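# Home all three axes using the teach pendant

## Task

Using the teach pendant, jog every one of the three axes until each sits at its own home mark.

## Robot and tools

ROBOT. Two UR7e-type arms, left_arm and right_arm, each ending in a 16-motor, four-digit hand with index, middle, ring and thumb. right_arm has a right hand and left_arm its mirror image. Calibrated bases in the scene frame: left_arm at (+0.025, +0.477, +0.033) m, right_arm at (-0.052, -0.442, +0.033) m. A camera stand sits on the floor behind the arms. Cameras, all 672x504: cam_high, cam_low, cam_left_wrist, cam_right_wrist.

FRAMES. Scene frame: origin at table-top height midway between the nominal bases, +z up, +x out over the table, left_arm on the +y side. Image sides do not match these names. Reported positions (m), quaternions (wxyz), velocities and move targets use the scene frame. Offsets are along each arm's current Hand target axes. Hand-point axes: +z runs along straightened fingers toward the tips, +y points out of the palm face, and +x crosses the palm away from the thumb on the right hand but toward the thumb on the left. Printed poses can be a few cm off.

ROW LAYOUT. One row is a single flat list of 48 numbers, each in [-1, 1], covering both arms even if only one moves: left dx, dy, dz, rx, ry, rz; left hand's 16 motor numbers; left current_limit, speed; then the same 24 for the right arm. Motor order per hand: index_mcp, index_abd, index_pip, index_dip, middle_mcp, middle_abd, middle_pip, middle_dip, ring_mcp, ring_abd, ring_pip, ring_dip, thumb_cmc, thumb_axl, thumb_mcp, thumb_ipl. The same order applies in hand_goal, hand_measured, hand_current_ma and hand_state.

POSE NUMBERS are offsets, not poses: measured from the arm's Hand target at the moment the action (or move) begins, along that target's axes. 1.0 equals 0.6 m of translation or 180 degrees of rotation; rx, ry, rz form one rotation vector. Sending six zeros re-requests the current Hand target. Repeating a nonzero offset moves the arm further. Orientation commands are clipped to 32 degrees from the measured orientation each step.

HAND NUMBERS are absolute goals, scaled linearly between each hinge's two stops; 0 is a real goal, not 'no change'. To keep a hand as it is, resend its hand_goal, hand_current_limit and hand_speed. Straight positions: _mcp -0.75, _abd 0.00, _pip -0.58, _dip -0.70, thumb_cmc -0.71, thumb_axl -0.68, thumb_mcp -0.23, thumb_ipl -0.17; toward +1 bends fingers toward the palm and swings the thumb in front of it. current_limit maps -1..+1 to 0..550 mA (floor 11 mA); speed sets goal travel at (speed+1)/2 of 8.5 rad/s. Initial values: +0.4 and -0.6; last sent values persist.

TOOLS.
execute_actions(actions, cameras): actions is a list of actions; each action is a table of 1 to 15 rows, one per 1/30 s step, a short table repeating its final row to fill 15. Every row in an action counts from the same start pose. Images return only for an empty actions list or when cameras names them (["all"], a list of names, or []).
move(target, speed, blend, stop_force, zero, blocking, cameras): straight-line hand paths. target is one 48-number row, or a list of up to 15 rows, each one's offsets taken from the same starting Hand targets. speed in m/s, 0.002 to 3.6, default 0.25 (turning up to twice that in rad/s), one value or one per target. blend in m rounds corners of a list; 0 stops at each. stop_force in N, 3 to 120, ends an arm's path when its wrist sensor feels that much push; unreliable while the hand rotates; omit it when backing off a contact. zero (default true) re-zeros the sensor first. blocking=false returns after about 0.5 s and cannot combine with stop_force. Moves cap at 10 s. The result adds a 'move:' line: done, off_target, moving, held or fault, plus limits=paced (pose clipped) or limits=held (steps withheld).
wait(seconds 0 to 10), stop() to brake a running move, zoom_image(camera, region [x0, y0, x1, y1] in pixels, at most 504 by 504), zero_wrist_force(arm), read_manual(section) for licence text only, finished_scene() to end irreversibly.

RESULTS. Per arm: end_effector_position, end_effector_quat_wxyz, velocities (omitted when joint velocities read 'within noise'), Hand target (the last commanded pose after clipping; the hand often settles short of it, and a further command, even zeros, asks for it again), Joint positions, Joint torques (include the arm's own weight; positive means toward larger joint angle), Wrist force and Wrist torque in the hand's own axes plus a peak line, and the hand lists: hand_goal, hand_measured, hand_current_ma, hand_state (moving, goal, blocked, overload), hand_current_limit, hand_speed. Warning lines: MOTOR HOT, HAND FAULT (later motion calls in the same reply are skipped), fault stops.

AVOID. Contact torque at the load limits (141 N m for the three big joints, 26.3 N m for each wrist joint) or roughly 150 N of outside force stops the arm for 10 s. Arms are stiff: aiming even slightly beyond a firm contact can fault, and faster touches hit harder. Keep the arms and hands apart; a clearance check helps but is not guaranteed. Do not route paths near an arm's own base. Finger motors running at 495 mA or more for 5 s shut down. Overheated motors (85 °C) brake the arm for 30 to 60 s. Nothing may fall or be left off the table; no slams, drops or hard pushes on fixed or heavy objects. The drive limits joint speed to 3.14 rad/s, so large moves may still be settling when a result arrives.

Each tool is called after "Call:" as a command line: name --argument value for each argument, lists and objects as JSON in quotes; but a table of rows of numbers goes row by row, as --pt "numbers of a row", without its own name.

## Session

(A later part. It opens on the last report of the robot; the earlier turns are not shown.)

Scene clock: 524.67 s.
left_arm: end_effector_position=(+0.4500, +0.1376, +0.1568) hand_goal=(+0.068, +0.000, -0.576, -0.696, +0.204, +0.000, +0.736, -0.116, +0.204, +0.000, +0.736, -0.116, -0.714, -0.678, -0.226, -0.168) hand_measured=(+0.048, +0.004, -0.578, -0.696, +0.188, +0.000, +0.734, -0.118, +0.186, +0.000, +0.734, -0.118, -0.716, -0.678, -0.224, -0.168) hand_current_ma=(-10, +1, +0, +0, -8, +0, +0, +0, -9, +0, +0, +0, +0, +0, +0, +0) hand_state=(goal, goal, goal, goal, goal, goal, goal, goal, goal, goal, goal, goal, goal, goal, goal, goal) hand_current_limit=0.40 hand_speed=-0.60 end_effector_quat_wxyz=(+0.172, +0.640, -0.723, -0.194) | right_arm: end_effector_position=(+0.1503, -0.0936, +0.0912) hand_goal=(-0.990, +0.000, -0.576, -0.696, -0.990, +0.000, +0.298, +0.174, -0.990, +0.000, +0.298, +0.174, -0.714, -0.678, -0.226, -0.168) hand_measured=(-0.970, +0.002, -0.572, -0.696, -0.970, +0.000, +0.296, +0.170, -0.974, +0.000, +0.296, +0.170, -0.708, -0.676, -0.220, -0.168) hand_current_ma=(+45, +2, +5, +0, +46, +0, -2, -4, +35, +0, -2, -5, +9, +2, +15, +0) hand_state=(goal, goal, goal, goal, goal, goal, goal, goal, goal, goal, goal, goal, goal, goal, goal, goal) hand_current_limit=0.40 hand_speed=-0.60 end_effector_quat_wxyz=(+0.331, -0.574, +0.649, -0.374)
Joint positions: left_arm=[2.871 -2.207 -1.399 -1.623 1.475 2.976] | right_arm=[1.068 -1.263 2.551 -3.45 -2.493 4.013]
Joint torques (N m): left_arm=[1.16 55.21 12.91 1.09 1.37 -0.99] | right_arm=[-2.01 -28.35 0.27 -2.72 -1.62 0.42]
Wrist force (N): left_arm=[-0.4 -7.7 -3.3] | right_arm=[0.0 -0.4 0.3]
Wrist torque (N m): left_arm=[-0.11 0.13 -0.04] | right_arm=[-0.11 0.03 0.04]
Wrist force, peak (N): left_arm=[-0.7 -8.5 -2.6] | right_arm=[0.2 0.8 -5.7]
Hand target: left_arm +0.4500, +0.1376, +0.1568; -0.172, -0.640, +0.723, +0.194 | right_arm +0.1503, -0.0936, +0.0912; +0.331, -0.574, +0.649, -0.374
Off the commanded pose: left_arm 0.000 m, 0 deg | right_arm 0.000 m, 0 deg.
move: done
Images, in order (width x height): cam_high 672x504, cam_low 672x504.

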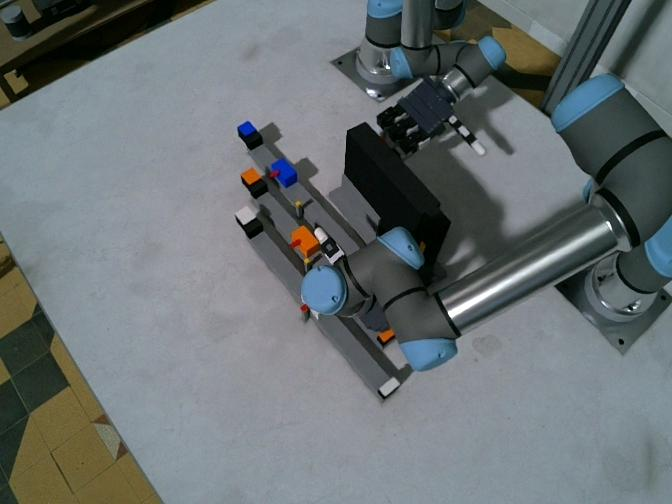

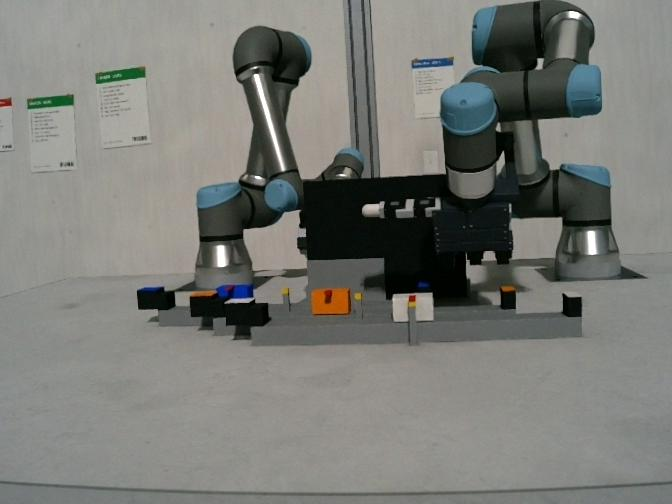

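Call:
move --pt "0 0 0 0 0 0 0.068 0 -0.576 -0.696 0.205 0 0.737 -0.116 0.205 0 0.737 -0.116 -0.714 -0.678 -0.226 -0.168 0.4 -0.6 0 0.01667 -0.02887 0 0 0 -0.99 0 -0.576 -0.696 -0.99 0 0.299 0.174 -0.99 0 0.299 0.174 -0.714 -0.678 -0.226 -0.168 0.4 -0.6" --pt "0 0 0 0 0 0 0.068 0 -0.576 -0.696 0.205 0 0.737 -0.116 0.205 0 0.737 -0.116 -0.714 -0.678 -0.226 -0.168 0.4 -0.6 -0.0665 0.083 0.0035 0 0 0 -0.99 0 -0.576 -0.696 -0.99 0 0.299 0.174 -0.99 0 0.299 0.174 -0.714 -0.678 -0.226 -0.168 0.4 -0.6" --speed 0.08 --blend '[0.008, 0]' --cameras '["cam_right_wrist"]'

Call:
move --target '[0,0,0,0,0,0,0.068,0,-0.576,-0.696,0.205,0,0.737,-0.116,0.205,0,0.737,-0.116,-0.714,-0.678,-0.226,-0.168,0.4,-0.6,0,-0.0333,0.0577,0,0,0,-0.99,0,-0.576,-0.696,-0.99,0,0.299,0.174,-0.99,0,0.299,0.174,-0.714,-0.678,-0.226,-0.168,0.4,-0.6]' --speed 0.015 --stop_force 5.5 --cameras '["cam_right_wrist"]'

Call:
move --target '[0,0,0,0,0,0,0.068,0,-0.576,-0.696,0.205,0,0.737,-0.116,0.205,0,0.737,-0.116,-0.714,-0.678,-0.226,-0.168,0.4,-0.6,0,0.0225,-0.039,0,0,0,-0.99,0,-0.576,-0.696,-0.99,0,0.299,0.174,-0.99,0,0.299,0.174,-0.714,-0.678,-0.226,-0.168,0.4,-0.6]' --speed 0.06 --cameras '["cam_right_wrist", "cam_low"]'

Scene clock: 539.13 s.
left_arm: end_effector_position=(+0.4500, +0.1376, +0.1568) hand_goal=(+0.068, +0.000, -0.576, -0.696, +0.204, +0.000, +0.736, -0.116, +0.204, +0.000, +0.736, -0.116, -0.714, -0.678, -0.226, -0.168) hand_measured=(+0.048, +0.004, -0.578, -0.696, +0.188, +0.000, +0.734, -0.118, +0.186, +0.000, +0.734, -0.118, -0.716, -0.678, -0.224, -0.168) hand_current_ma=(-10, +1, +0, +0, -8, +0, +0, +0, -9, +0, +0, +0, +0, +0, +0, +0) hand_state=(goal, goal, goal, goal, goal, goal, goal, goal, goal, goal, goal, goal, goal, goal, goal, goal) hand_current_limit=0.40 hand_speed=-0.60 end_effector_quat_wxyz=(+0.172, +0.640, -0.723, -0.194) | right_arm: end_effector_position=(+0.1321, -0.0511, +0.0471) hand_goal=(-0.990, +0.000, -0.576, -0.696, -0.990, +0.000, +0.298, +0.174, -0.990, +0.000, +0.298, +0.174, -0.714, -0.678, -0.226, -0.168) hand_measured=(-0.970, +0.002, -0.572, -0.696, -0.970, +0.000, +0.296, +0.170, -0.974, +0.000, +0.296, +0.170, -0.708, -0.676, -0.220, -0.168) hand_current_ma=(+45, +2, +5, +0, +46, +0, -2, -4, +35, +0, -2, -5, +9, +2, +15, +0) hand_state=(goal, goal, goal, goal, goal, goal, goal, goal, goal, goal, goal, goal, goal, goal, goal, goal) hand_current_limit=0.40 hand_speed=-0.60 end_effector_quat_wxyz=(+0.331, -0.574, +0.649, -0.374)
Joint positions: left_arm=[2.871 -2.207 -1.399 -1.623 1.475 2.976] | right_arm=[1.171 -1.099 2.458 -3.397 -2.545 4.166]
Joint torques (N m): left_arm=[0.63 55.46 13.42 1.19 1.44 -1.06] | right_arm=[-8.33 -27.51 2.82 -0.62 0.14 -2.36]
Wrist force (N): left_arm=[-0.8 -7.6 -3.2] | right_arm=[0.1 0.1 0.0]
Wrist torque (N m): left_arm=[-0.08 0.18 -0.07] | right_arm=[-0.05 0.01 0.10]
Wrist force, peak (N): left_arm=[-0.8 -8.6 -2.7] | right_arm=[0.0 -0.8 1.3]
Hand target: left_arm +0.4500, +0.1376, +0.1568; -0.172, -0.640, +0.723, +0.194 | right_arm +0.1322, -0.0512, +0.0470; +0.331, -0.574, +0.649, -0.374
Off the commanded pose: left_arm 0.000 m, 0 deg | right_arm 0.000 m, 0 deg.
move: done
camera_calibration:
cam_right_wrist: T_world_to_cam=[[-0.223495, 0.80128, -0.554978, 0.132253], [-0.352153, 0.46454, 0.812521, -0.0204994], [0.908866, 0.377032, 0.178351, 0.0128695], [0, 0, 0, 1]] pos_world=[0.0106422, -0.101301, 0.0877581]
Images, in order (width x height): cam_right_wrist 672x504.

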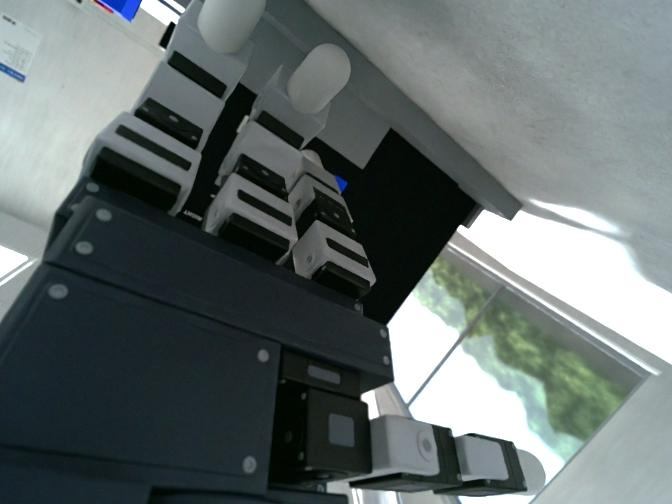

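Scene clock: 541.80 s.
left_arm: end_effector_position=(+0.4500, +0.1376, +0.1568) hand_goal=(+0.068, +0.000, -0.576, -0.696, +0.204, +0.000, +0.736, -0.116, +0.204, +0.000, +0.736, -0.116, -0.714, -0.678, -0.226, -0.168) hand_measured=(+0.048, +0.004, -0.578, -0.696, +0.188, +0.000, +0.734, -0.118, +0.186, +0.000, +0.734, -0.118, -0.716, -0.678, -0.224, -0.168) hand_current_ma=(-10, +1, +0, +0, -8, +0, +0, +0, -9, +0, +0, +0, +0, +0, +0, +0) hand_state=(goal, goal, goal, goal, goal, goal, goal, goal, goal, goal, goal, goal, goal, goal, goal, goal) hand_current_limit=0.40 hand_speed=-0.60 end_effector_quat_wxyz=(+0.172, +0.640, -0.723, -0.194) | right_arm: end_effector_position=(+0.1572, -0.0542, +0.0470) hand_goal=(-0.990, +0.000, -0.576, -0.696, -0.990, +0.000, +0.298, +0.174, -0.990, +0.000, +0.298, +0.174, -0.714, -0.678, -0.226, -0.168) hand_measured=(-0.970, +0.002, -0.572, -0.696, -0.970, +0.000, +0.296, +0.170, -0.974, +0.000, +0.296, +0.170, -0.708, -0.676, -0.220, -0.168) hand_current_ma=(+45, +2, +5, +0, +46, +0, -2, -4, +35, +0, -2, -5, +9, +2, +15, +0) hand_state=(goal, goal, goal, goal, goal, goal, goal, goal, goal, goal, goal, goal, goal, goal, goal, goal) hand_current_limit=0.40 hand_speed=-0.60 end_effector_quat_wxyz=(+0.331, -0.574, +0.649, -0.374)
Joint positions: left_arm=[2.871 -2.207 -1.399 -1.623 1.475 2.976] | right_arm=[1.105 -1.07 2.449 -3.498 -2.513 4.066]
Joint torques (N m): left_arm=[0.89 55.05 12.92 1.21 1.36 -0.92] | right_arm=[2.01 -40.07 4.72 -4.35 -1.94 -2.15]
Wrist force (N): left_arm=[-0.8 -8.0 -2.6] | right_arm=[-0.1 2.5 -4.7]
Wrist torque (N m): left_arm=[-0.11 0.17 -0.07] | right_arm=[0.40 -0.14 -0.01]
Wrist force, peak (N): left_arm=[-0.9 -8.4 -2.9] | right_arm=[0.1 5.6 -14.8]
Hand target: left_arm +0.4500, +0.1376, +0.1568; -0.172, -0.640, +0.723, +0.194 | right_arm +0.1572, -0.0542, +0.0470; +0.331, -0.574, +0.649, -0.374 (not the last commanded pose)
Off the commanded pose: left_arm 0.000 m, 0 deg | right_arm 0.015 m, 0 deg.
move: contact (right_arm)
camera_calibration:
cam_right_wrist: T_world_to_cam=[[-0.223538, 0.801109, -0.555207, 0.140272], [-0.351957, 0.464846, 0.812431, -0.0101417], [0.908932, 0.377018, 0.178045, -0.00864323], [0, 0, 0, 1]] pos_world=[0.0356427, -0.1044, 0.0876581]
Images, in order (width x height): cam_right_wrist 672x504.

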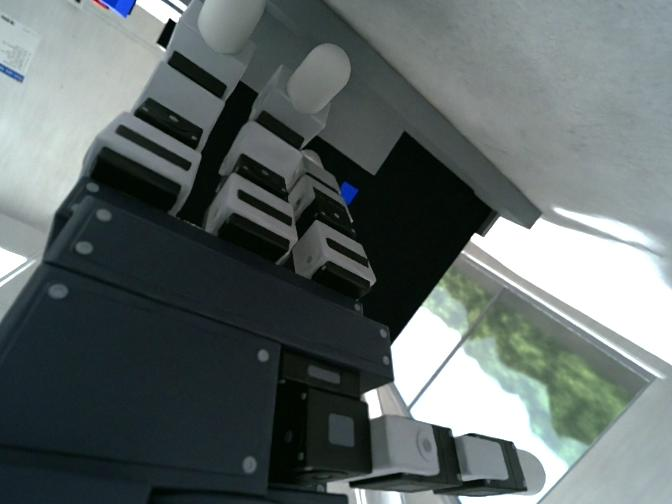

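Scene clock: 542.70 s.
left_arm: end_effector_position=(+0.4500, +0.1376, +0.1568) hand_goal=(+0.068, +0.000, -0.576, -0.696, +0.204, +0.000, +0.736, -0.116, +0.204, +0.000, +0.736, -0.116, -0.714, -0.678, -0.226, -0.168) hand_measured=(+0.048, +0.004, -0.578, -0.696, +0.188, +0.000, +0.734, -0.118, +0.186, +0.000, +0.734, -0.118, -0.716, -0.678, -0.224, -0.168) hand_current_ma=(-10, +1, +0, +0, -8, +0, +0, +0, -9, +0, +0, +0, +0, +0, +0, +0) hand_state=(goal, goal, goal, goal, goal, goal, goal, goal, goal, goal, goal, goal, goal, goal, goal, goal) hand_current_limit=0.40 hand_speed=-0.60 end_effector_quat_wxyz=(+0.172, +0.640, -0.723, -0.194) | right_arm: end_effector_position=(+0.1303, -0.0510, +0.0471) hand_goal=(-0.990, +0.000, -0.576, -0.696, -0.990, +0.000, +0.298, +0.174, -0.990, +0.000, +0.298, +0.174, -0.714, -0.678, -0.226, -0.168) hand_measured=(-0.970, +0.002, -0.572, -0.696, -0.970, +0.000, +0.296, +0.170, -0.974, +0.000, +0.296, +0.170, -0.708, -0.676, -0.220, -0.168) hand_current_ma=(+45, +2, +5, +0, +46, +0, -2, -4, +35, +0, -2, -5, +9, +2, +15, +0) hand_state=(goal, goal, goal, goal, goal, goal, goal, goal, goal, goal, goal, goal, goal, goal, goal, goal) hand_current_limit=0.40 hand_speed=-0.60 end_effector_quat_wxyz=(+0.331, -0.574, +0.649, -0.374)
Joint positions: left_arm=[2.871 -2.207 -1.399 -1.623 1.475 2.976] | right_arm=[1.175 -1.101 2.459 -3.389 -2.547 4.174]
Joint torques (N m): left_arm=[-0.03 55.26 12.94 0.99 1.37 -0.96] | right_arm=[-3.65 -21.26 -17.19 -3.8 -0.36 -1.25]
Wrist force (N): left_arm=[-0.5 -7.7 -3.2] | right_arm=[0.1 0.1 0.1]
Wrist torque (N m): left_arm=[-0.11 0.16 -0.06] | right_arm=[-0.05 0.02 0.12]
Wrist force, peak (N): left_arm=[-0.7 -8.3 -2.7] | right_arm=[0.1 1.9 -4.9]
Hand target: left_arm +0.4500, +0.1376, +0.1568; -0.172, -0.640, +0.723, +0.194 | right_arm +0.1303, -0.0510, +0.0471; +0.331, -0.574, +0.649, -0.374
Off the commanded pose: left_arm 0.000 m, 0 deg | right_arm 0.000 m, 0 deg.
move: done
camera_calibration:
cam_right_wrist: T_world_to_cam=[[-0.223559, 0.801101, -0.555211, 0.131772], [-0.351989, 0.464832, 0.812425, -0.0211434], [0.908914, 0.377053, 0.178061, 0.0144941], [0, 0, 0, 1]] pos_world=[0.00884267, -0.1012, 0.0877582]
Images, in order (width x height): cam_low 672x504, cam_right_wrist 672x504.

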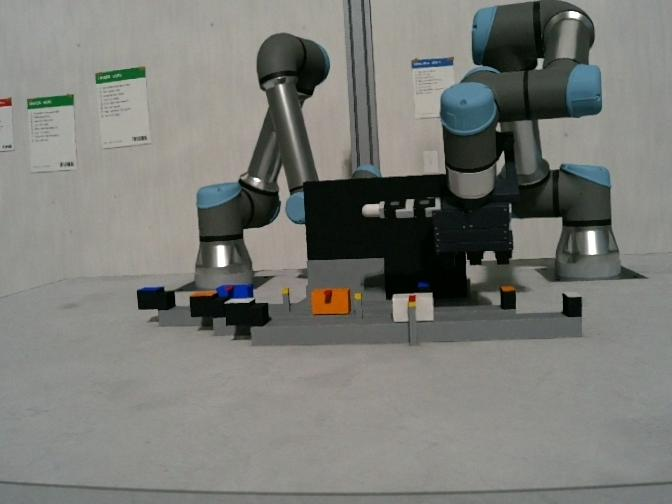

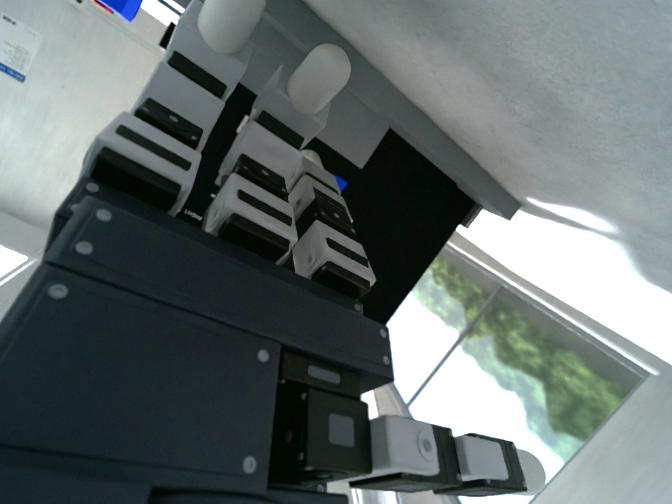

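Call:
move --pt "0 0 0 0 0 0 0.068 0 -0.576 -0.696 0.205 0 0.737 -0.116 0.205 0 0.737 -0.116 -0.714 -0.678 -0.226 -0.168 0.4 -0.6 -0.0088 -0.0637 -0.038 0 0 0 -0.99 0 -0.576 -0.696 -0.99 0 0.299 0.174 -0.99 0 0.299 0.174 -0.714 -0.678 -0.226 -0.168 0.4 -0.6" --pt "0 0 0 0 0 0 0.068 0 -0.576 -0.696 0.205 0 0.737 -0.116 0.205 0 0.737 -0.116 -0.714 -0.678 -0.226 -0.168 0.4 -0.6 -0.0088 -0.0843 -0.0023 0 0 0 -0.99 0 -0.576 -0.696 -0.99 0 0.299 0.174 -0.99 0 0.299 0.174 -0.714 -0.678 -0.226 -0.168 0.4 -0.6" --speed '[0.08, 0.03]' --cameras '["cam_low"]'

Call:
move --target '[0,0,0,0,0,0,0.068,0,-0.576,-0.696,0.205,0,0.737,-0.116,0.205,0,0.737,-0.116,-0.714,-0.678,-0.226,-0.168,0.4,-0.6,0,-0.00292,0.00505,0,0,0,-0.99,0,-0.576,-0.696,-0.99,0,0.299,0.174,-0.99,0,0.299,0.174,-0.714,-0.678,-0.226,-0.168,0.4,-0.6]' --speed 0.02 --cameras '["cam_low"]'

Call:
wait --seconds 1 --cameras '[]'

Call:
move --target '[0,0,0,0,0,0,0.068,0,-0.576,-0.696,0.205,0,0.737,-0.116,0.205,0,0.737,-0.116,-0.714,-0.678,-0.226,-0.168,0.4,-0.6,0,0.00292,-0.00505,0,0,0,-0.99,0,-0.576,-0.696,-0.99,0,0.299,0.174,-0.99,0,0.299,0.174,-0.714,-0.678,-0.226,-0.168,0.4,-0.6]' --speed 0.05 --cameras '["cam_low", "cam_right_wrist"]'

Call:
zoom_image --camera "cam_low" --region '[270, 280, 370, 330]'

Call:
zoom_image --camera "cam_low" --region '[390, 280, 460, 330]'

Scene clock: 552.50 s.
left_arm: end_effector_position=(+0.4500, +0.1376, +0.1568) hand_goal=(+0.068, +0.000, -0.576, -0.696, +0.204, +0.000, +0.736, -0.116, +0.204, +0.000, +0.736, -0.116, -0.714, -0.678, -0.226, -0.168) hand_measured=(+0.048, +0.004, -0.578, -0.696, +0.188, +0.000, +0.734, -0.118, +0.186, +0.000, +0.734, -0.118, -0.716, -0.678, -0.224, -0.168) hand_current_ma=(-10, +1, +0, +0, -8, +0, +0, +0, -9, +0, +0, +0, +0, +0, +0, +0) hand_state=(goal, goal, goal, goal, goal, goal, goal, goal, goal, goal, goal, goal, goal, goal, goal, goal) hand_current_limit=0.40 hand_speed=-0.60 end_effector_quat_wxyz=(+0.172, +0.640, -0.723, -0.194) | right_arm: end_effector_position=(+0.1550, -0.0486, +0.0915) hand_goal=(-0.990, +0.000, -0.576, -0.696, -0.990, +0.000, +0.298, +0.174, -0.990, +0.000, +0.298, +0.174, -0.714, -0.678, -0.226, -0.168) hand_measured=(-0.970, +0.002, -0.572, -0.696, -0.970, +0.000, +0.296, +0.170, -0.974, +0.000, +0.296, +0.170, -0.708, -0.676, -0.220, -0.168) hand_current_ma=(+45, +2, +5, +0, +46, +0, -2, -4, +35, +0, -2, -5, +9, +2, +15, +0) hand_state=(goal, goal, goal, goal, goal, goal, goal, goal, goal, goal, goal, goal, goal, goal, goal, goal) hand_current_limit=0.40 hand_speed=-0.60 end_effector_quat_wxyz=(+0.331, -0.574, +0.649, -0.374)
Joint positions: left_arm=[2.871 -2.207 -1.399 -1.623 1.475 2.976] | right_arm=[1.117 -1.226 2.431 -3.31 -2.52 4.084]
Joint torques (N m): left_arm=[-0.62 55.02 13.36 1.23 1.37 -0.91] | right_arm=[6.31 -36.12 -9.14 -0.9 -2.57 2.35]
Wrist force (N): left_arm=[-0.5 -7.7 -3.3] | right_arm=[0.1 0.0 0.6]
Wrist torque (N m): left_arm=[-0.06 0.13 -0.05] | right_arm=[-0.09 -0.01 0.03]
Wrist force, peak (N): left_arm=[-0.9 -8.5 -2.4] | right_arm=[0.3 1.3 0.9]
Hand target: left_arm +0.4500, +0.1376, +0.1568; -0.172, -0.640, +0.723, +0.194 | right_arm +0.1550, -0.0487, +0.0915; +0.331, -0.574, +0.649, -0.374
Off the commanded pose: left_arm 0.000 m, 0 deg | right_arm 0.000 m, 0 deg.
move: done
Images, in order (width x height): cam_low 672x504.

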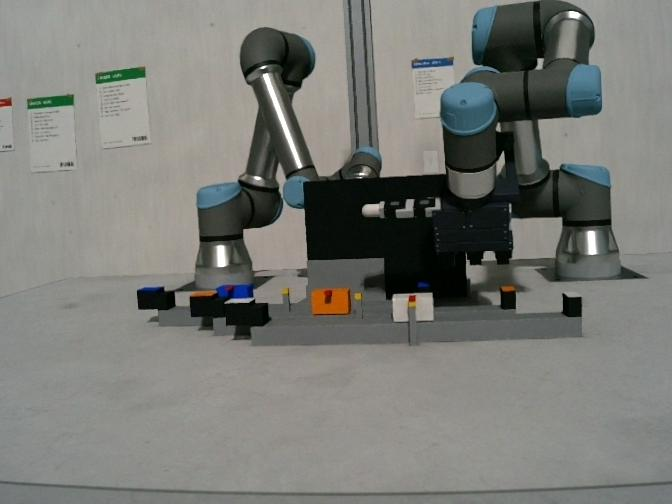

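Scene clock: 553.20 s.
left_arm: end_effector_position=(+0.4500, +0.1376, +0.1568) hand_goal=(+0.068, +0.000, -0.576, -0.696, +0.204, +0.000, +0.736, -0.116, +0.204, +0.000, +0.736, -0.116, -0.714, -0.678, -0.226, -0.168) hand_measured=(+0.048, +0.004, -0.578, -0.696, +0.188, +0.000, +0.734, -0.118, +0.186, +0.000, +0.734, -0.118, -0.716, -0.678, -0.224, -0.168) hand_current_ma=(-10, +1, +0, +0, -8, +0, +0, +0, -9, +0, +0, +0, +0, +0, +0, +0) hand_state=(goal, goal, goal, goal, goal, goal, goal, goal, goal, goal, goal, goal, goal, goal, goal, goal) hand_current_limit=0.40 hand_speed=-0.60 end_effector_quat_wxyz=(+0.172, +0.640, -0.723, -0.194) | right_arm: end_effector_position=(+0.1585, -0.0491, +0.0915) hand_goal=(-0.990, +0.000, -0.576, -0.696, -0.990, +0.000, +0.298, +0.174, -0.990, +0.000, +0.298, +0.174, -0.714, -0.678, -0.226, -0.168) hand_measured=(-0.970, +0.004, -0.572, -0.696, -0.970, +0.000, +0.296, +0.170, -0.974, +0.000, +0.296, +0.170, -0.708, -0.676, -0.220, -0.168) hand_current_ma=(+45, +4, +5, +0, +46, +0, -2, -4, +35, +0, -2, -5, +9, +2, +15, +0) hand_state=(goal, goal, goal, goal, goal, goal, goal, goal, goal, goal, goal, goal, goal, goal, goal, goal) hand_current_limit=0.40 hand_speed=-0.60 end_effector_quat_wxyz=(+0.331, -0.574, +0.649, -0.374)
Joint positions: left_arm=[2.871 -2.207 -1.399 -1.623 1.475 2.976] | right_arm=[1.109 -1.222 2.43 -3.324 -2.515 4.071]
Joint torques (N m): left_arm=[-1.1 55.28 13.88 0.98 1.56 -0.9] | right_arm=[-7.48 -20.62 -20.75 -2.22 -3.02 0.14]
Wrist force (N): left_arm=[-0.7 -8.1 -3.1] | right_arm=[-0.1 7.0 -20.1]
Wrist torque (N m): left_arm=[-0.10 0.16 -0.06] | right_arm=[1.74 -0.35 0.01]
Wrist force, peak (N): left_arm=[-0.5 -8.2 -3.0] | right_arm=[0.5 6.1 -20.6]
Hand target: left_arm +0.4500, +0.1376, +0.1568; -0.172, -0.640, +0.723, +0.194 | right_arm +0.1585, -0.0491, +0.0915; +0.331, -0.574, +0.649, -0.374
Off the commanded pose: left_arm 0.000 m, 0 deg | right_arm 0.000 m, 0 deg.
move: done
Images, in order (width x height): cam_low 672x504.

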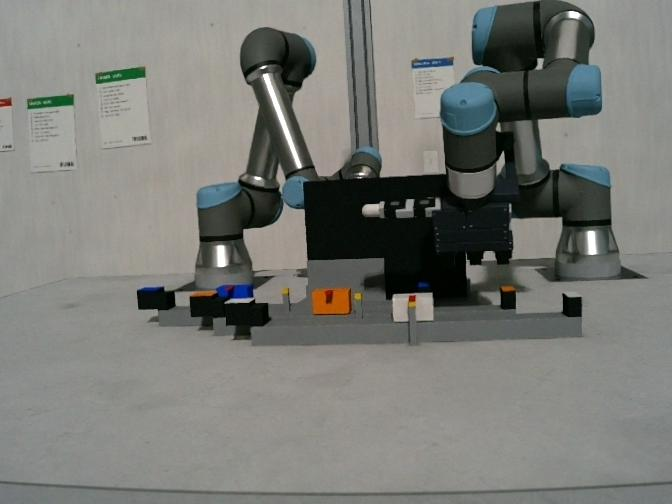

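Scene clock: 554.20 s.
left_arm: end_effector_position=(+0.4500, +0.1376, +0.1568) hand_goal=(+0.068, +0.000, -0.576, -0.696, +0.204, +0.000, +0.736, -0.116, +0.204, +0.000, +0.736, -0.116, -0.714, -0.678, -0.226, -0.168) hand_measured=(+0.048, +0.004, -0.578, -0.696, +0.188, +0.000, +0.734, -0.118, +0.186, +0.000, +0.734, -0.118, -0.716, -0.678, -0.224, -0.168) hand_current_ma=(-10, +1, +0, +0, -8, +0, +0, +0, -9, +0, +0, +0, +0, +0, +0, +0) hand_state=(goal, goal, goal, goal, goal, goal, goal, goal, goal, goal, goal, goal, goal, goal, goal, goal) hand_current_limit=0.40 hand_speed=-0.60 end_effector_quat_wxyz=(+0.172, +0.640, -0.723, -0.194) | right_arm: end_effector_position=(+0.1585, -0.0491, +0.0915) hand_goal=(-0.990, +0.000, -0.576, -0.696, -0.990, +0.000, +0.298, +0.174, -0.990, +0.000, +0.298, +0.174, -0.714, -0.678, -0.226, -0.168) hand_measured=(-0.970, +0.004, -0.572, -0.696, -0.970, +0.000, +0.296, +0.170, -0.974, +0.000, +0.296, +0.170, -0.708, -0.676, -0.220, -0.168) hand_current_ma=(+45, +4, +5, +0, +46, +0, -2, -4, +35, +0, -2, -5, +9, +2, +15, +0) hand_state=(goal, goal, goal, goal, goal, goal, goal, goal, goal, goal, goal, goal, goal, goal, goal, goal) hand_current_limit=0.40 hand_speed=-0.60 end_effector_quat_wxyz=(+0.331, -0.574, +0.649, -0.374)
Joint positions: left_arm=[2.871 -2.207 -1.399 -1.623 1.475 2.976] | right_arm=[1.109 -1.222 2.43 -3.323 -2.515 4.071]
Joint torques (N m): left_arm=[-1.62 54.83 12.79 0.92 1.38 -0.75] | right_arm=[-4.67 -31.49 -17.46 -0.14 -4.44 2.56]
Wrist force (N): left_arm=[-0.5 -8.2 -3.1] | right_arm=[0.2 7.2 -20.5]
Wrist torque (N m): left_arm=[-0.16 0.14 -0.04] | right_arm=[1.80 -0.41 0.01]
Wrist force, peak (N): left_arm=[-0.6 -8.2 -3.2] | right_arm=[0.0 7.9 -20.6]
Hand target: left_arm +0.4500, +0.1376, +0.1568; -0.172, -0.640, +0.723, +0.194 | right_arm +0.1585, -0.0491, +0.0915; +0.331, -0.574, +0.649, -0.374
Off the commanded pose: left_arm 0.000 m, 0 deg | right_arm 0.000 m, 0 deg.
wait: 1.00 s; at rest by 0.17 s
No camera images: "cameras" was empty.

Scene clock: 554.90 s.
left_arm: end_effector_position=(+0.4500, +0.1376, +0.1568) hand_goal=(+0.068, +0.000, -0.576, -0.696, +0.204, +0.000, +0.736, -0.116, +0.204, +0.000, +0.736, -0.116, -0.714, -0.678, -0.226, -0.168) hand_measured=(+0.048, +0.004, -0.578, -0.696, +0.188, +0.000, +0.734, -0.118, +0.186, +0.000, +0.734, -0.118, -0.716, -0.678, -0.224, -0.168) hand_current_ma=(-10, +1, +0, +0, -8, +0, +0, +0, -9, +0, +0, +0, +0, +0, +0, +0) hand_state=(goal, goal, goal, goal, goal, goal, goal, goal, goal, goal, goal, goal, goal, goal, goal, goal) hand_current_limit=0.40 hand_speed=-0.60 end_effector_quat_wxyz=(+0.172, +0.640, -0.723, -0.194) | right_arm: end_effector_position=(+0.1549, -0.0487, +0.0915) hand_goal=(-0.990, +0.000, -0.576, -0.696, -0.990, +0.000, +0.298, +0.174, -0.990, +0.000, +0.298, +0.174, -0.714, -0.678, -0.226, -0.168) hand_measured=(-0.970, +0.004, -0.572, -0.696, -0.970, +0.000, +0.296, +0.170, -0.974, +0.000, +0.296, +0.170, -0.708, -0.676, -0.220, -0.168) hand_current_ma=(+45, +3, +5, +0, +46, +0, -2, -4, +35, +0, -2, -5, +9, +2, +15, +0) hand_state=(goal, goal, goal, goal, goal, goal, goal, goal, goal, goal, goal, goal, goal, goal, goal, goal) hand_current_limit=0.40 hand_speed=-0.60 end_effector_quat_wxyz=(+0.331, -0.574, +0.649, -0.374)
Joint positions: left_arm=[2.871 -2.207 -1.399 -1.623 1.475 2.976] | right_arm=[1.118 -1.226 2.431 -3.31 -2.52 4.085]
Joint torques (N m): left_arm=[-0.91 55.62 12.65 1.04 1.26 -1] | right_arm=[-2.63 -31.52 -0.18 -3.27 -1.69 -0.47]
Wrist force (N): left_arm=[-0.8 -7.5 -3.3] | right_arm=[0.1 0.2 0.4]
Wrist torque (N m): left_arm=[-0.10 0.19 -0.08] | right_arm=[-0.05 -0.02 0.03]
Wrist force, peak (N): left_arm=[-0.9 -8.4 -2.6] | right_arm=[0.2 6.6 -20.9]
Hand target: left_arm +0.4500, +0.1376, +0.1568; -0.172, -0.640, +0.723, +0.194 | right_arm +0.1550, -0.0487, +0.0915; +0.331, -0.574, +0.649, -0.374
Off the commanded pose: left_arm 0.000 m, 0 deg | right_arm 0.000 m, 0 deg.
move: done
camera_calibration:
cam_right_wrist: T_world_to_cam=[[-0.223538, 0.801109, -0.555207, 0.160136], [-0.351957, 0.464846, 0.812431, -0.0497071], [0.908932, 0.377018, 0.178045, -0.016658], [0, 0, 0, 1]] pos_world=[0.0334427, -0.0988999, 0.132258]
Images, in order (width x height): cam_low 672x504, cam_right_wrist 672x504.

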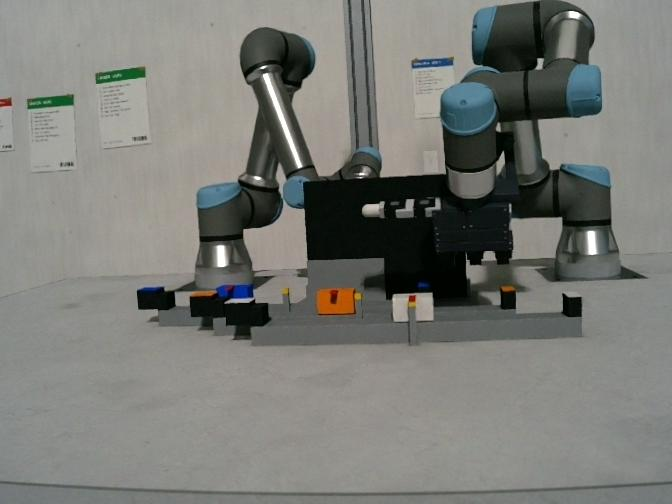

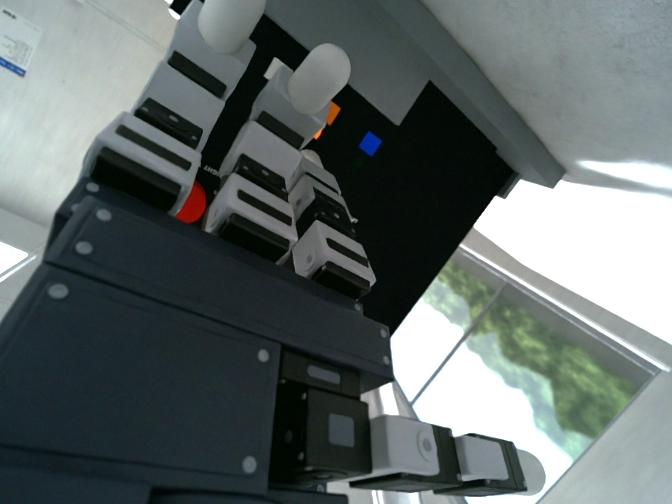

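Scaled by 5.040 from the camera's 672x504 image, which has a finer 960x720 frame.

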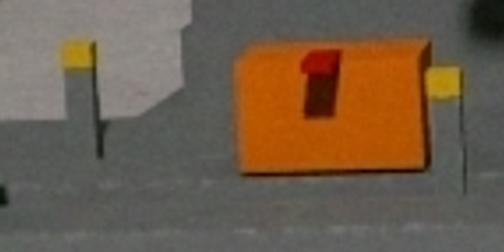

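Scaled by 7.200 from the camera's 672x504 image, which has a finer 960x720 frame.

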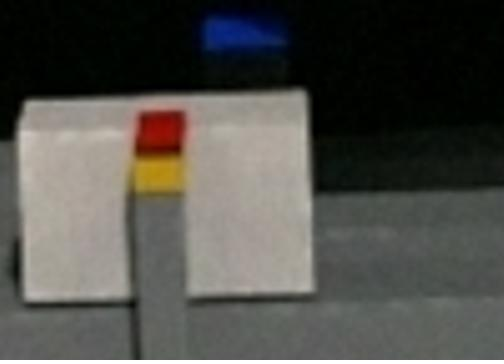

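Call:
move --target '[0,0,0,0,0,0,0.068,0,-0.576,-0.696,0.205,0,0.737,-0.116,0.205,0,0.737,-0.116,-0.714,-0.678,-0.226,-0.168,0.4,-0.6,0,-0.00225,0.0039,0,0,0,-0.99,0,-0.576,-0.696,-0.99,0,0.299,0.174,-0.99,0,0.299,0.174,-0.714,-0.678,-0.226,-0.168,0.4,-0.6]' --speed 0.02 --cameras '[]'

Call:
wait --seconds 6.1 --cameras '[]'

Call:
move --target '[0,0,0,0,0,0,0.068,0,-0.576,-0.696,0.205,0,0.737,-0.116,0.205,0,0.737,-0.116,-0.714,-0.678,-0.226,-0.168,0.4,-0.6,0,0.00225,-0.0039,0,0,0,-0.99,0,-0.576,-0.696,-0.99,0,0.299,0.174,-0.99,0,0.299,0.174,-0.714,-0.678,-0.226,-0.168,0.4,-0.6]' --speed 0.05 --cameras '["cam_low", "cam_high", "cam_left_wrist"]'

Call:
zoom_image --camera "cam_low" --region '[310, 280, 410, 330]'

Call:
zoom_image --camera "cam_high" --region '[280, 180, 350, 340]'

Call:
zoom_image --camera "cam_left_wrist" --region '[140, 280, 340, 430]'

Scene clock: 565.50 s.
left_arm: end_effector_position=(+0.4500, +0.1376, +0.1568) hand_goal=(+0.068, +0.000, -0.576, -0.696, +0.204, +0.000, +0.736, -0.116, +0.204, +0.000, +0.736, -0.116, -0.714, -0.678, -0.226, -0.168) hand_measured=(+0.048, +0.004, -0.578, -0.696, +0.188, +0.000, +0.734, -0.118, +0.186, +0.000, +0.734, -0.118, -0.716, -0.678, -0.224, -0.168) hand_current_ma=(-10, +1, +0, +0, -8, +0, +0, +0, -9, +0, +0, +0, +0, +0, +0, +0) hand_state=(goal, goal, goal, goal, goal, goal, goal, goal, goal, goal, goal, goal, goal, goal, goal, goal) hand_current_limit=0.40 hand_speed=-0.60 end_effector_quat_wxyz=(+0.172, +0.640, -0.723, -0.194) | right_arm: end_effector_position=(+0.1577, -0.0490, +0.0915) hand_goal=(-0.990, +0.000, -0.576, -0.696, -0.990, +0.000, +0.298, +0.174, -0.990, +0.000, +0.298, +0.174, -0.714, -0.678, -0.226, -0.168) hand_measured=(-0.970, +0.004, -0.572, -0.696, -0.970, +0.000, +0.296, +0.170, -0.974, +0.000, +0.296, +0.170, -0.708, -0.676, -0.220, -0.168) hand_current_ma=(+45, +3, +5, +0, +46, +0, -2, -4, +35, +0, -2, -5, +9, +2, +15, +0) hand_state=(goal, goal, goal, goal, goal, goal, goal, goal, goal, goal, goal, goal, goal, goal, goal, goal) hand_current_limit=0.40 hand_speed=-0.60 end_effector_quat_wxyz=(+0.331, -0.574, +0.649, -0.374)
Joint positions: left_arm=[2.871 -2.207 -1.399 -1.623 1.475 2.976] | right_arm=[1.111 -1.223 2.431 -3.321 -2.516 4.074]
Joint torques (N m): left_arm=[-1.54 55.98 13.25 0.99 1.31 -0.91] | right_arm=[-2.23 -21.6 -20.16 -3.2 -1 -0.6]
Wrist force (N): left_arm=[-0.5 -7.9 -3.2] | right_arm=[0.2 1.7 -4.8]
Wrist torque (N m): left_arm=[-0.12 0.15 -0.05] | right_arm=[0.37 -0.09 0.10]
Wrist force, peak (N): left_arm=[-0.7 -8.4 -2.9] | right_arm=[0.0 2.3 -4.6]
Hand target: left_arm +0.4500, +0.1376, +0.1568; -0.172, -0.640, +0.723, +0.194 | right_arm +0.1577, -0.0490, +0.0915; +0.331, -0.574, +0.649, -0.374
Off the commanded pose: left_arm 0.000 m, 0 deg | right_arm 0.000 m, 0 deg.
move: done
No camera images: "cameras" was empty.

Scene clock: 571.60 s.
left_arm: end_effector_position=(+0.4500, +0.1376, +0.1568) hand_goal=(+0.068, +0.000, -0.576, -0.696, +0.204, +0.000, +0.736, -0.116, +0.204, +0.000, +0.736, -0.116, -0.714, -0.678, -0.226, -0.168) hand_measured=(+0.048, +0.004, -0.578, -0.696, +0.188, +0.000, +0.734, -0.118, +0.186, +0.000, +0.734, -0.118, -0.716, -0.678, -0.224, -0.168) hand_current_ma=(-10, +1, +0, +0, -8, +0, +0, +0, -9, +0, +0, +0, +0, +0, +0, +0) hand_state=(goal, goal, goal, goal, goal, goal, goal, goal, goal, goal, goal, goal, goal, goal, goal, goal) hand_current_limit=0.40 hand_speed=-0.60 end_effector_quat_wxyz=(+0.172, +0.640, -0.723, -0.194) | right_arm: end_effector_position=(+0.1577, -0.0490, +0.0915) hand_goal=(-0.990, +0.000, -0.576, -0.696, -0.990, +0.000, +0.298, +0.174, -0.990, +0.000, +0.298, +0.174, -0.714, -0.678, -0.226, -0.168) hand_measured=(-0.970, +0.004, -0.572, -0.696, -0.970, +0.000, +0.296, +0.170, -0.974, +0.000, +0.296, +0.170, -0.708, -0.676, -0.220, -0.168) hand_current_ma=(+45, +3, +5, +0, +46, +0, -2, -4, +35, +0, -2, -5, +9, +2, +15, +0) hand_state=(goal, goal, goal, goal, goal, goal, goal, goal, goal, goal, goal, goal, goal, goal, goal, goal) hand_current_limit=0.40 hand_speed=-0.60 end_effector_quat_wxyz=(+0.331, -0.574, +0.649, -0.374)
Joint positions: left_arm=[2.871 -2.207 -1.399 -1.623 1.475 2.976] | right_arm=[1.111 -1.223 2.431 -3.32 -2.516 4.074]
Joint torques (N m): left_arm=[-1.93 55.06 13.46 0.8 1.33 -0.83] | right_arm=[4.02 -35.76 -1.2 -0.54 -2.74 2.45]
Wrist force (N): left_arm=[-0.6 -8.0 -3.3] | right_arm=[0.3 2.0 -4.6]
Wrist torque (N m): left_arm=[-0.10 0.14 -0.05] | right_arm=[0.37 -0.12 0.10]
Wrist force, peak (N): left_arm=[-0.6 -8.5 -2.6] | right_arm=[0.1 3.0 -4.7]
Hand target: left_arm +0.4500, +0.1376, +0.1568; -0.172, -0.640, +0.723, +0.194 | right_arm +0.1577, -0.0490, +0.0915; +0.331, -0.574, +0.649, -0.374
Off the commanded pose: left_arm 0.000 m, 0 deg | right_arm 0.000 m, 0 deg.
wait: 6.10 s; at rest by 0.17 s
No camera images: "cameras" was empty.

Scene clock: 572.30 s.
left_arm: end_effector_position=(+0.4500, +0.1376, +0.1568) hand_goal=(+0.068, +0.000, -0.576, -0.696, +0.204, +0.000, +0.736, -0.116, +0.204, +0.000, +0.736, -0.116, -0.714, -0.678, -0.226, -0.168) hand_measured=(+0.048, +0.004, -0.578, -0.696, +0.188, +0.000, +0.734, -0.118, +0.186, +0.000, +0.734, -0.118, -0.716, -0.678, -0.224, -0.168) hand_current_ma=(-10, +1, +0, +0, -8, +0, +0, +0, -9, +0, +0, +0, +0, +0, +0, +0) hand_state=(goal, goal, goal, goal, goal, goal, goal, goal, goal, goal, goal, goal, goal, goal, goal, goal) hand_current_limit=0.40 hand_speed=-0.60 end_effector_quat_wxyz=(+0.172, +0.640, -0.723, -0.194) | right_arm: end_effector_position=(+0.1549, -0.0487, +0.0915) hand_goal=(-0.990, +0.000, -0.576, -0.696, -0.990, +0.000, +0.298, +0.174, -0.990, +0.000, +0.298, +0.174, -0.714, -0.678, -0.226, -0.168) hand_measured=(-0.970, +0.004, -0.572, -0.696, -0.970, +0.000, +0.296, +0.170, -0.974, +0.000, +0.296, +0.170, -0.708, -0.676, -0.220, -0.168) hand_current_ma=(+45, +3, +5, +0, +46, +0, -2, -4, +35, +0, -2, -5, +9, +2, +15, +0) hand_state=(goal, goal, goal, goal, goal, goal, goal, goal, goal, goal, goal, goal, goal, goal, goal, goal) hand_current_limit=0.40 hand_speed=-0.60 end_effector_quat_wxyz=(+0.331, -0.574, +0.649, -0.374)
Joint positions: left_arm=[2.871 -2.207 -1.399 -1.623 1.475 2.976] | right_arm=[1.118 -1.226 2.431 -3.31 -2.52 4.085]
Joint torques (N m): left_arm=[-2.49 54.88 13.45 0.83 1.49 -0.89] | right_arm=[-2.03 -33.31 -0.65 -2.95 -2.06 0.29]
Wrist force (N): left_arm=[-0.8 -8.1 -2.8] | right_arm=[0.2 0.3 0.2]
Wrist torque (N m): left_arm=[-0.15 0.17 -0.06] | right_arm=[-0.04 -0.02 0.05]
Wrist force, peak (N): left_arm=[-0.6 -8.2 -3.0] | right_arm=[0.4 1.0 -5.1]
Hand target: left_arm +0.4500, +0.1376, +0.1568; -0.172, -0.640, +0.723, +0.194 | right_arm +0.1550, -0.0487, +0.0915; +0.331, -0.574, +0.649, -0.374
Off the commanded pose: left_arm 0.000 m, 0 deg | right_arm 0.000 m, 0 deg.
move: done
camera_calibration:
cam_left_wrist: T_world_to_cam=[[0.665327, 0.672121, -0.32495, -0.370827], [0.742837, -0.552643, 0.377862, -0.36564], [0.0743876, -0.492787, -0.866965, 0.289644], [0, 0, 0, 1]] pos_world=[0.496787, 0.189905, 0.268772]
Images, in order (width x height): cam_high 672x504, cam_low 672x504, cam_left_wrist 672x504.

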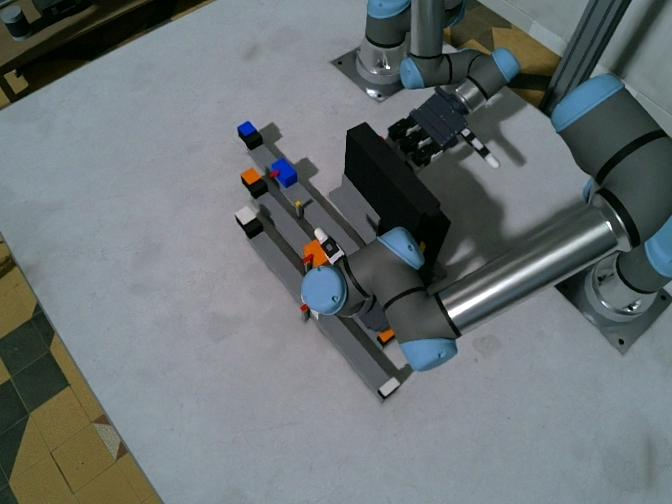

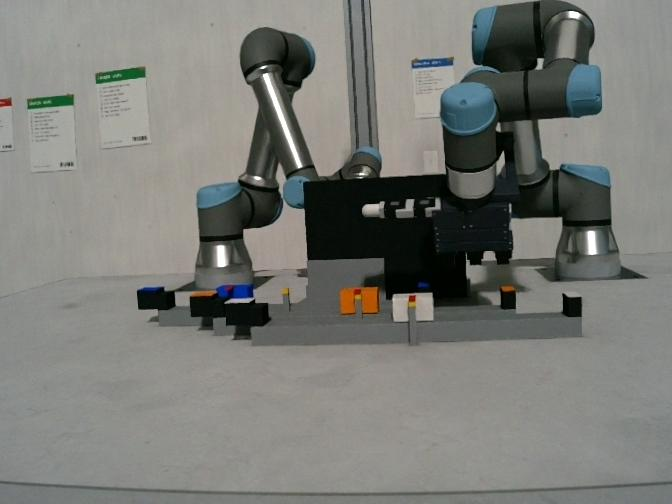

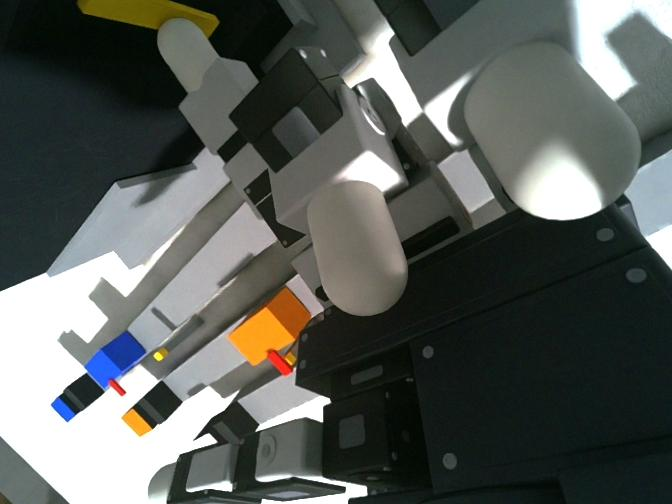

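Scaled by 5.040 from the camera's 672x504 image, which has a finer 960x720 frame.

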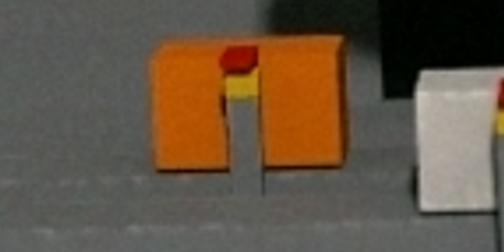

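Scaled by 3.150 from the camera's 672x504 image, which has a finer 960x720 frame.

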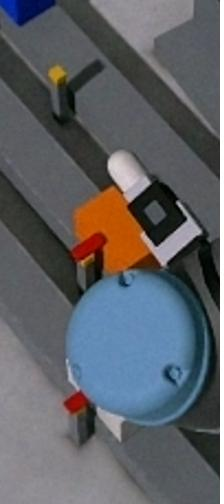

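Scaled by 2.520 from the camera's 672x504 image, which has a finer 960x720 frame.

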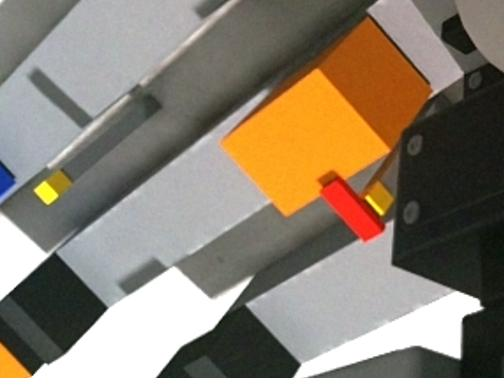

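Call:
zoom_image --camera "cam_low" --region '[340, 284, 376, 320]'

Call:
zoom_image --camera "cam_low" --region '[394, 290, 430, 326]'

Call:
zoom_image --camera "cam_low" --region '[266, 284, 302, 320]'

Call:
zoom_image --camera "cam_high" --region '[290, 235, 330, 335]'

Scaled by 14.000 from the camera's 672x504 image, which has a finer 960x720 frame.

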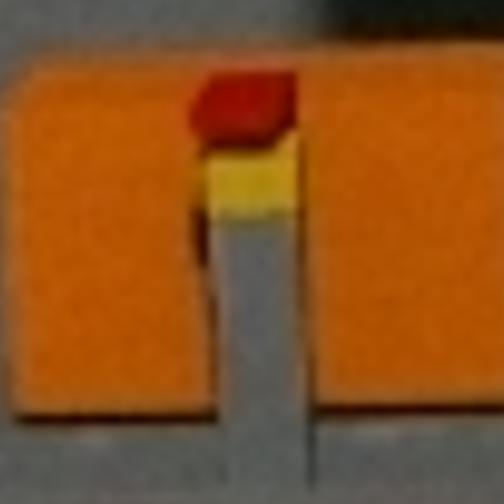

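Scaled by 14.000 from the camera's 672x504 image, which has a finer 960x720 frame.

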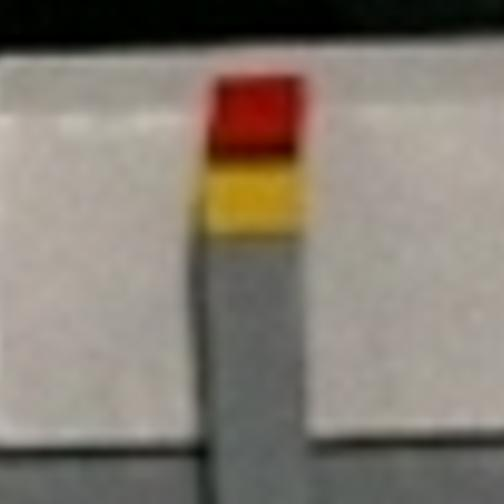

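Scaled by 14.000 from the camera's 672x504 image, which has a finer 960x720 frame.

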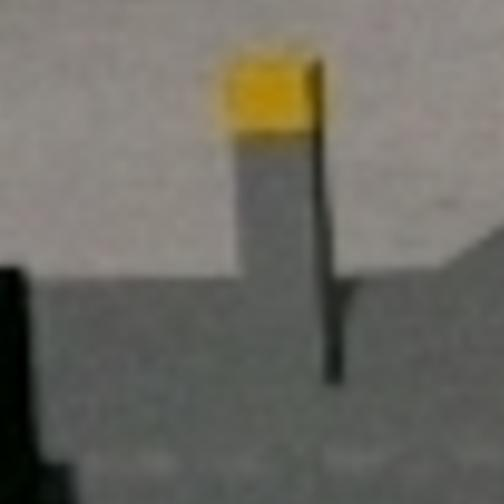

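Scaled by 5.040 from the camera's 672x504 image, which has a finer 960x720 frame.

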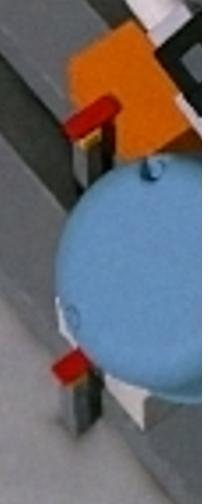

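Call:
zoom_image --camera "cam_left_wrist" --region '[255, 335, 315, 385]'

Scaled by 8.400 from the camera's 672x504 image, which has a finer 960x720 frame.

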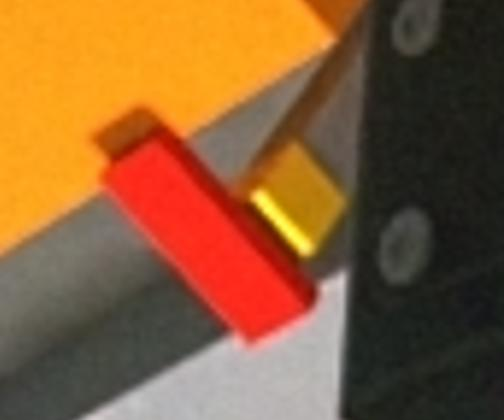

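Call:
move --pt "0 0 0 0 0 0 0.068 0 -0.576 -0.696 0.205 0 0.737 -0.116 0.205 0 0.737 -0.116 -0.714 -0.678 -0.226 -0.168 0.4 -0.6 0 -0.00225 0.0039 0 0 0 -0.99 0 -0.576 -0.696 -0.99 0 0.299 0.174 -0.99 0 0.299 0.174 -0.714 -0.678 -0.226 -0.168 0.4 -0.6" --pt "0 0 0 0 0 0 0.068 0 -0.576 -0.696 0.205 0 0.737 -0.116 0.205 0 0.737 -0.116 -0.714 -0.678 -0.226 -0.168 0.4 -0.6 0 0 0 0 0 0 -0.99 0 -0.576 -0.696 -0.99 0 0.299 0.174 -0.99 0 0.299 0.174 -0.714 -0.678 -0.226 -0.168 0.4 -0.6" --speed 0.02 --blend '[0.0003, 0]' --cameras '["cam_low", "cam_left_wrist"]'

Call:
zoom_image --camera "cam_low" --region '[340, 284, 376, 320]'

Call:
zoom_image --camera "cam_left_wrist" --region '[255, 335, 315, 385]'

Scene clock: 603.67 s.
left_arm: end_effector_position=(+0.4500, +0.1376, +0.1568) hand_goal=(+0.068, +0.000, -0.576, -0.696, +0.204, +0.000, +0.736, -0.116, +0.204, +0.000, +0.736, -0.116, -0.714, -0.678, -0.226, -0.168) hand_measured=(+0.048, +0.004, -0.578, -0.696, +0.188, +0.000, +0.734, -0.118, +0.186, +0.000, +0.734, -0.118, -0.716, -0.678, -0.224, -0.168) hand_current_ma=(-10, +1, +0, +0, -8, +0, +0, +0, -9, +0, +0, +0, +0, +0, +0, +0) hand_state=(goal, goal, goal, goal, goal, goal, goal, goal, goal, goal, goal, goal, goal, goal, goal, goal) hand_current_limit=0.40 hand_speed=-0.60 end_effector_quat_wxyz=(+0.172, +0.640, -0.723, -0.194) | right_arm: end_effector_position=(+0.1549, -0.0487, +0.0915) hand_goal=(-0.990, +0.000, -0.576, -0.696, -0.990, +0.000, +0.298, +0.174, -0.990, +0.000, +0.298, +0.174, -0.714, -0.678, -0.226, -0.168) hand_measured=(-0.970, +0.004, -0.572, -0.696, -0.970, +0.000, +0.296, +0.170, -0.974, +0.000, +0.296, +0.170, -0.708, -0.676, -0.220, -0.168) hand_current_ma=(+45, +4, +5, +0, +46, +0, -2, -4, +35, +0, -2, -5, +9, +2, +15, +0) hand_state=(goal, goal, goal, goal, goal, goal, goal, goal, goal, goal, goal, goal, goal, goal, goal, goal) hand_current_limit=0.40 hand_speed=-0.60 end_effector_quat_wxyz=(+0.331, -0.574, +0.649, -0.374)
Joint positions: left_arm=[2.871 -2.207 -1.399 -1.623 1.475 2.976] | right_arm=[1.118 -1.226 2.431 -3.31 -2.52 4.085]
Joint torques (N m): left_arm=[-3 55.25 13.02 0.7 1.51 -0.98] | right_arm=[-5.04 -31.33 1.29 -4.39 -1.09 -2.12]
Wrist force (N): left_arm=[-0.8 -7.7 -3.2] | right_arm=[0.3 0.3 0.7]
Wrist torque (N m): left_arm=[-0.07 0.16 -0.07] | right_arm=[-0.07 -0.04 0.05]
Wrist force, peak (N): left_arm=[-0.9 -8.7 -2.8] | right_arm=[0.3 1.1 -4.0]
Hand target: left_arm +0.4500, +0.1376, +0.1568; -0.172, -0.640, +0.723, +0.194 | right_arm +0.1550, -0.0487, +0.0915; +0.331, -0.574, +0.649, -0.374
Off the commanded pose: left_arm 0.000 m, 0 deg | right_arm 0.000 m, 0 deg.
move: done
camera_calibration:
cam_left_wrist: T_world_to_cam=[[0.665327, 0.672121, -0.32495, -0.370827], [0.742837, -0.552643, 0.377862, -0.36564], [0.0743876, -0.492787, -0.866965, 0.289644], [0, 0, 0, 1]] pos_world=[0.496787, 0.189905, 0.268772]
Images, in order (width x height): cam_low 672x504, cam_left_wrist 672x504.

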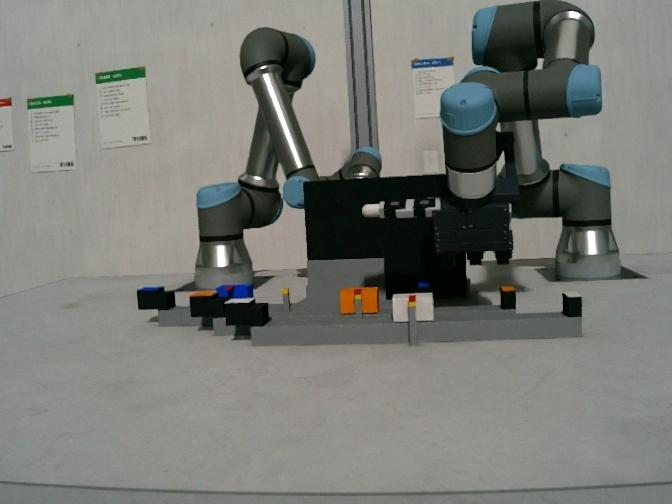

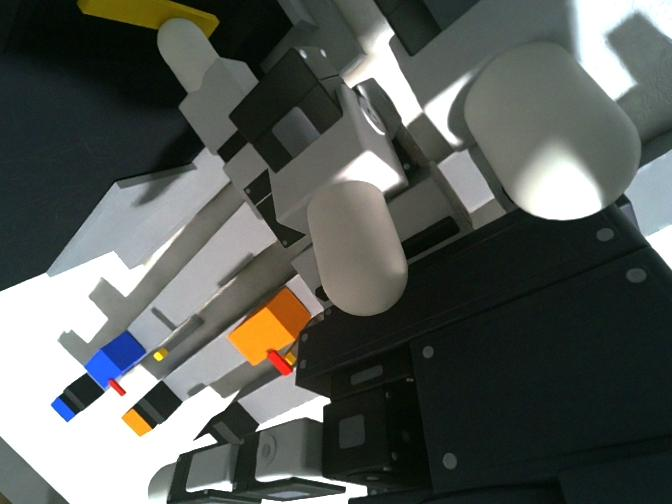

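Scaled by 14.000 from the camera's 672x504 image, which has a finer 960x720 frame.

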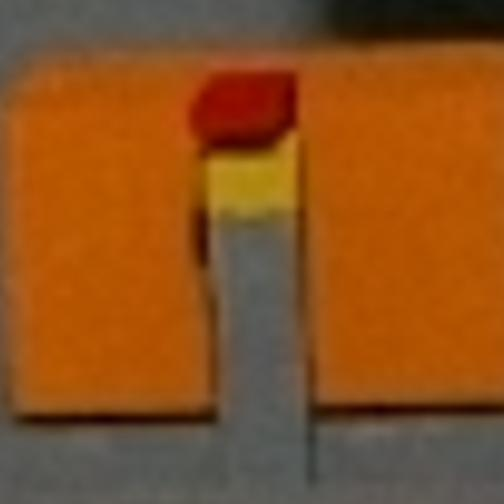

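Scaled by 8.400 from the camera's 672x504 image, which has a finer 960x720 frame.

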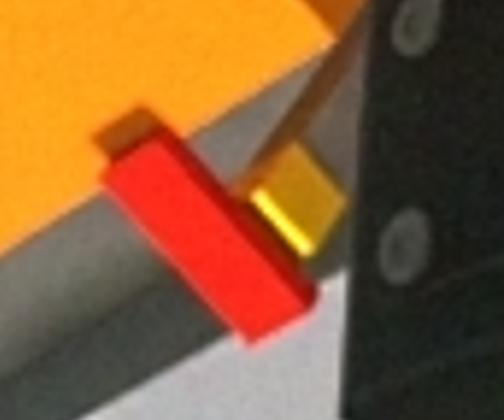

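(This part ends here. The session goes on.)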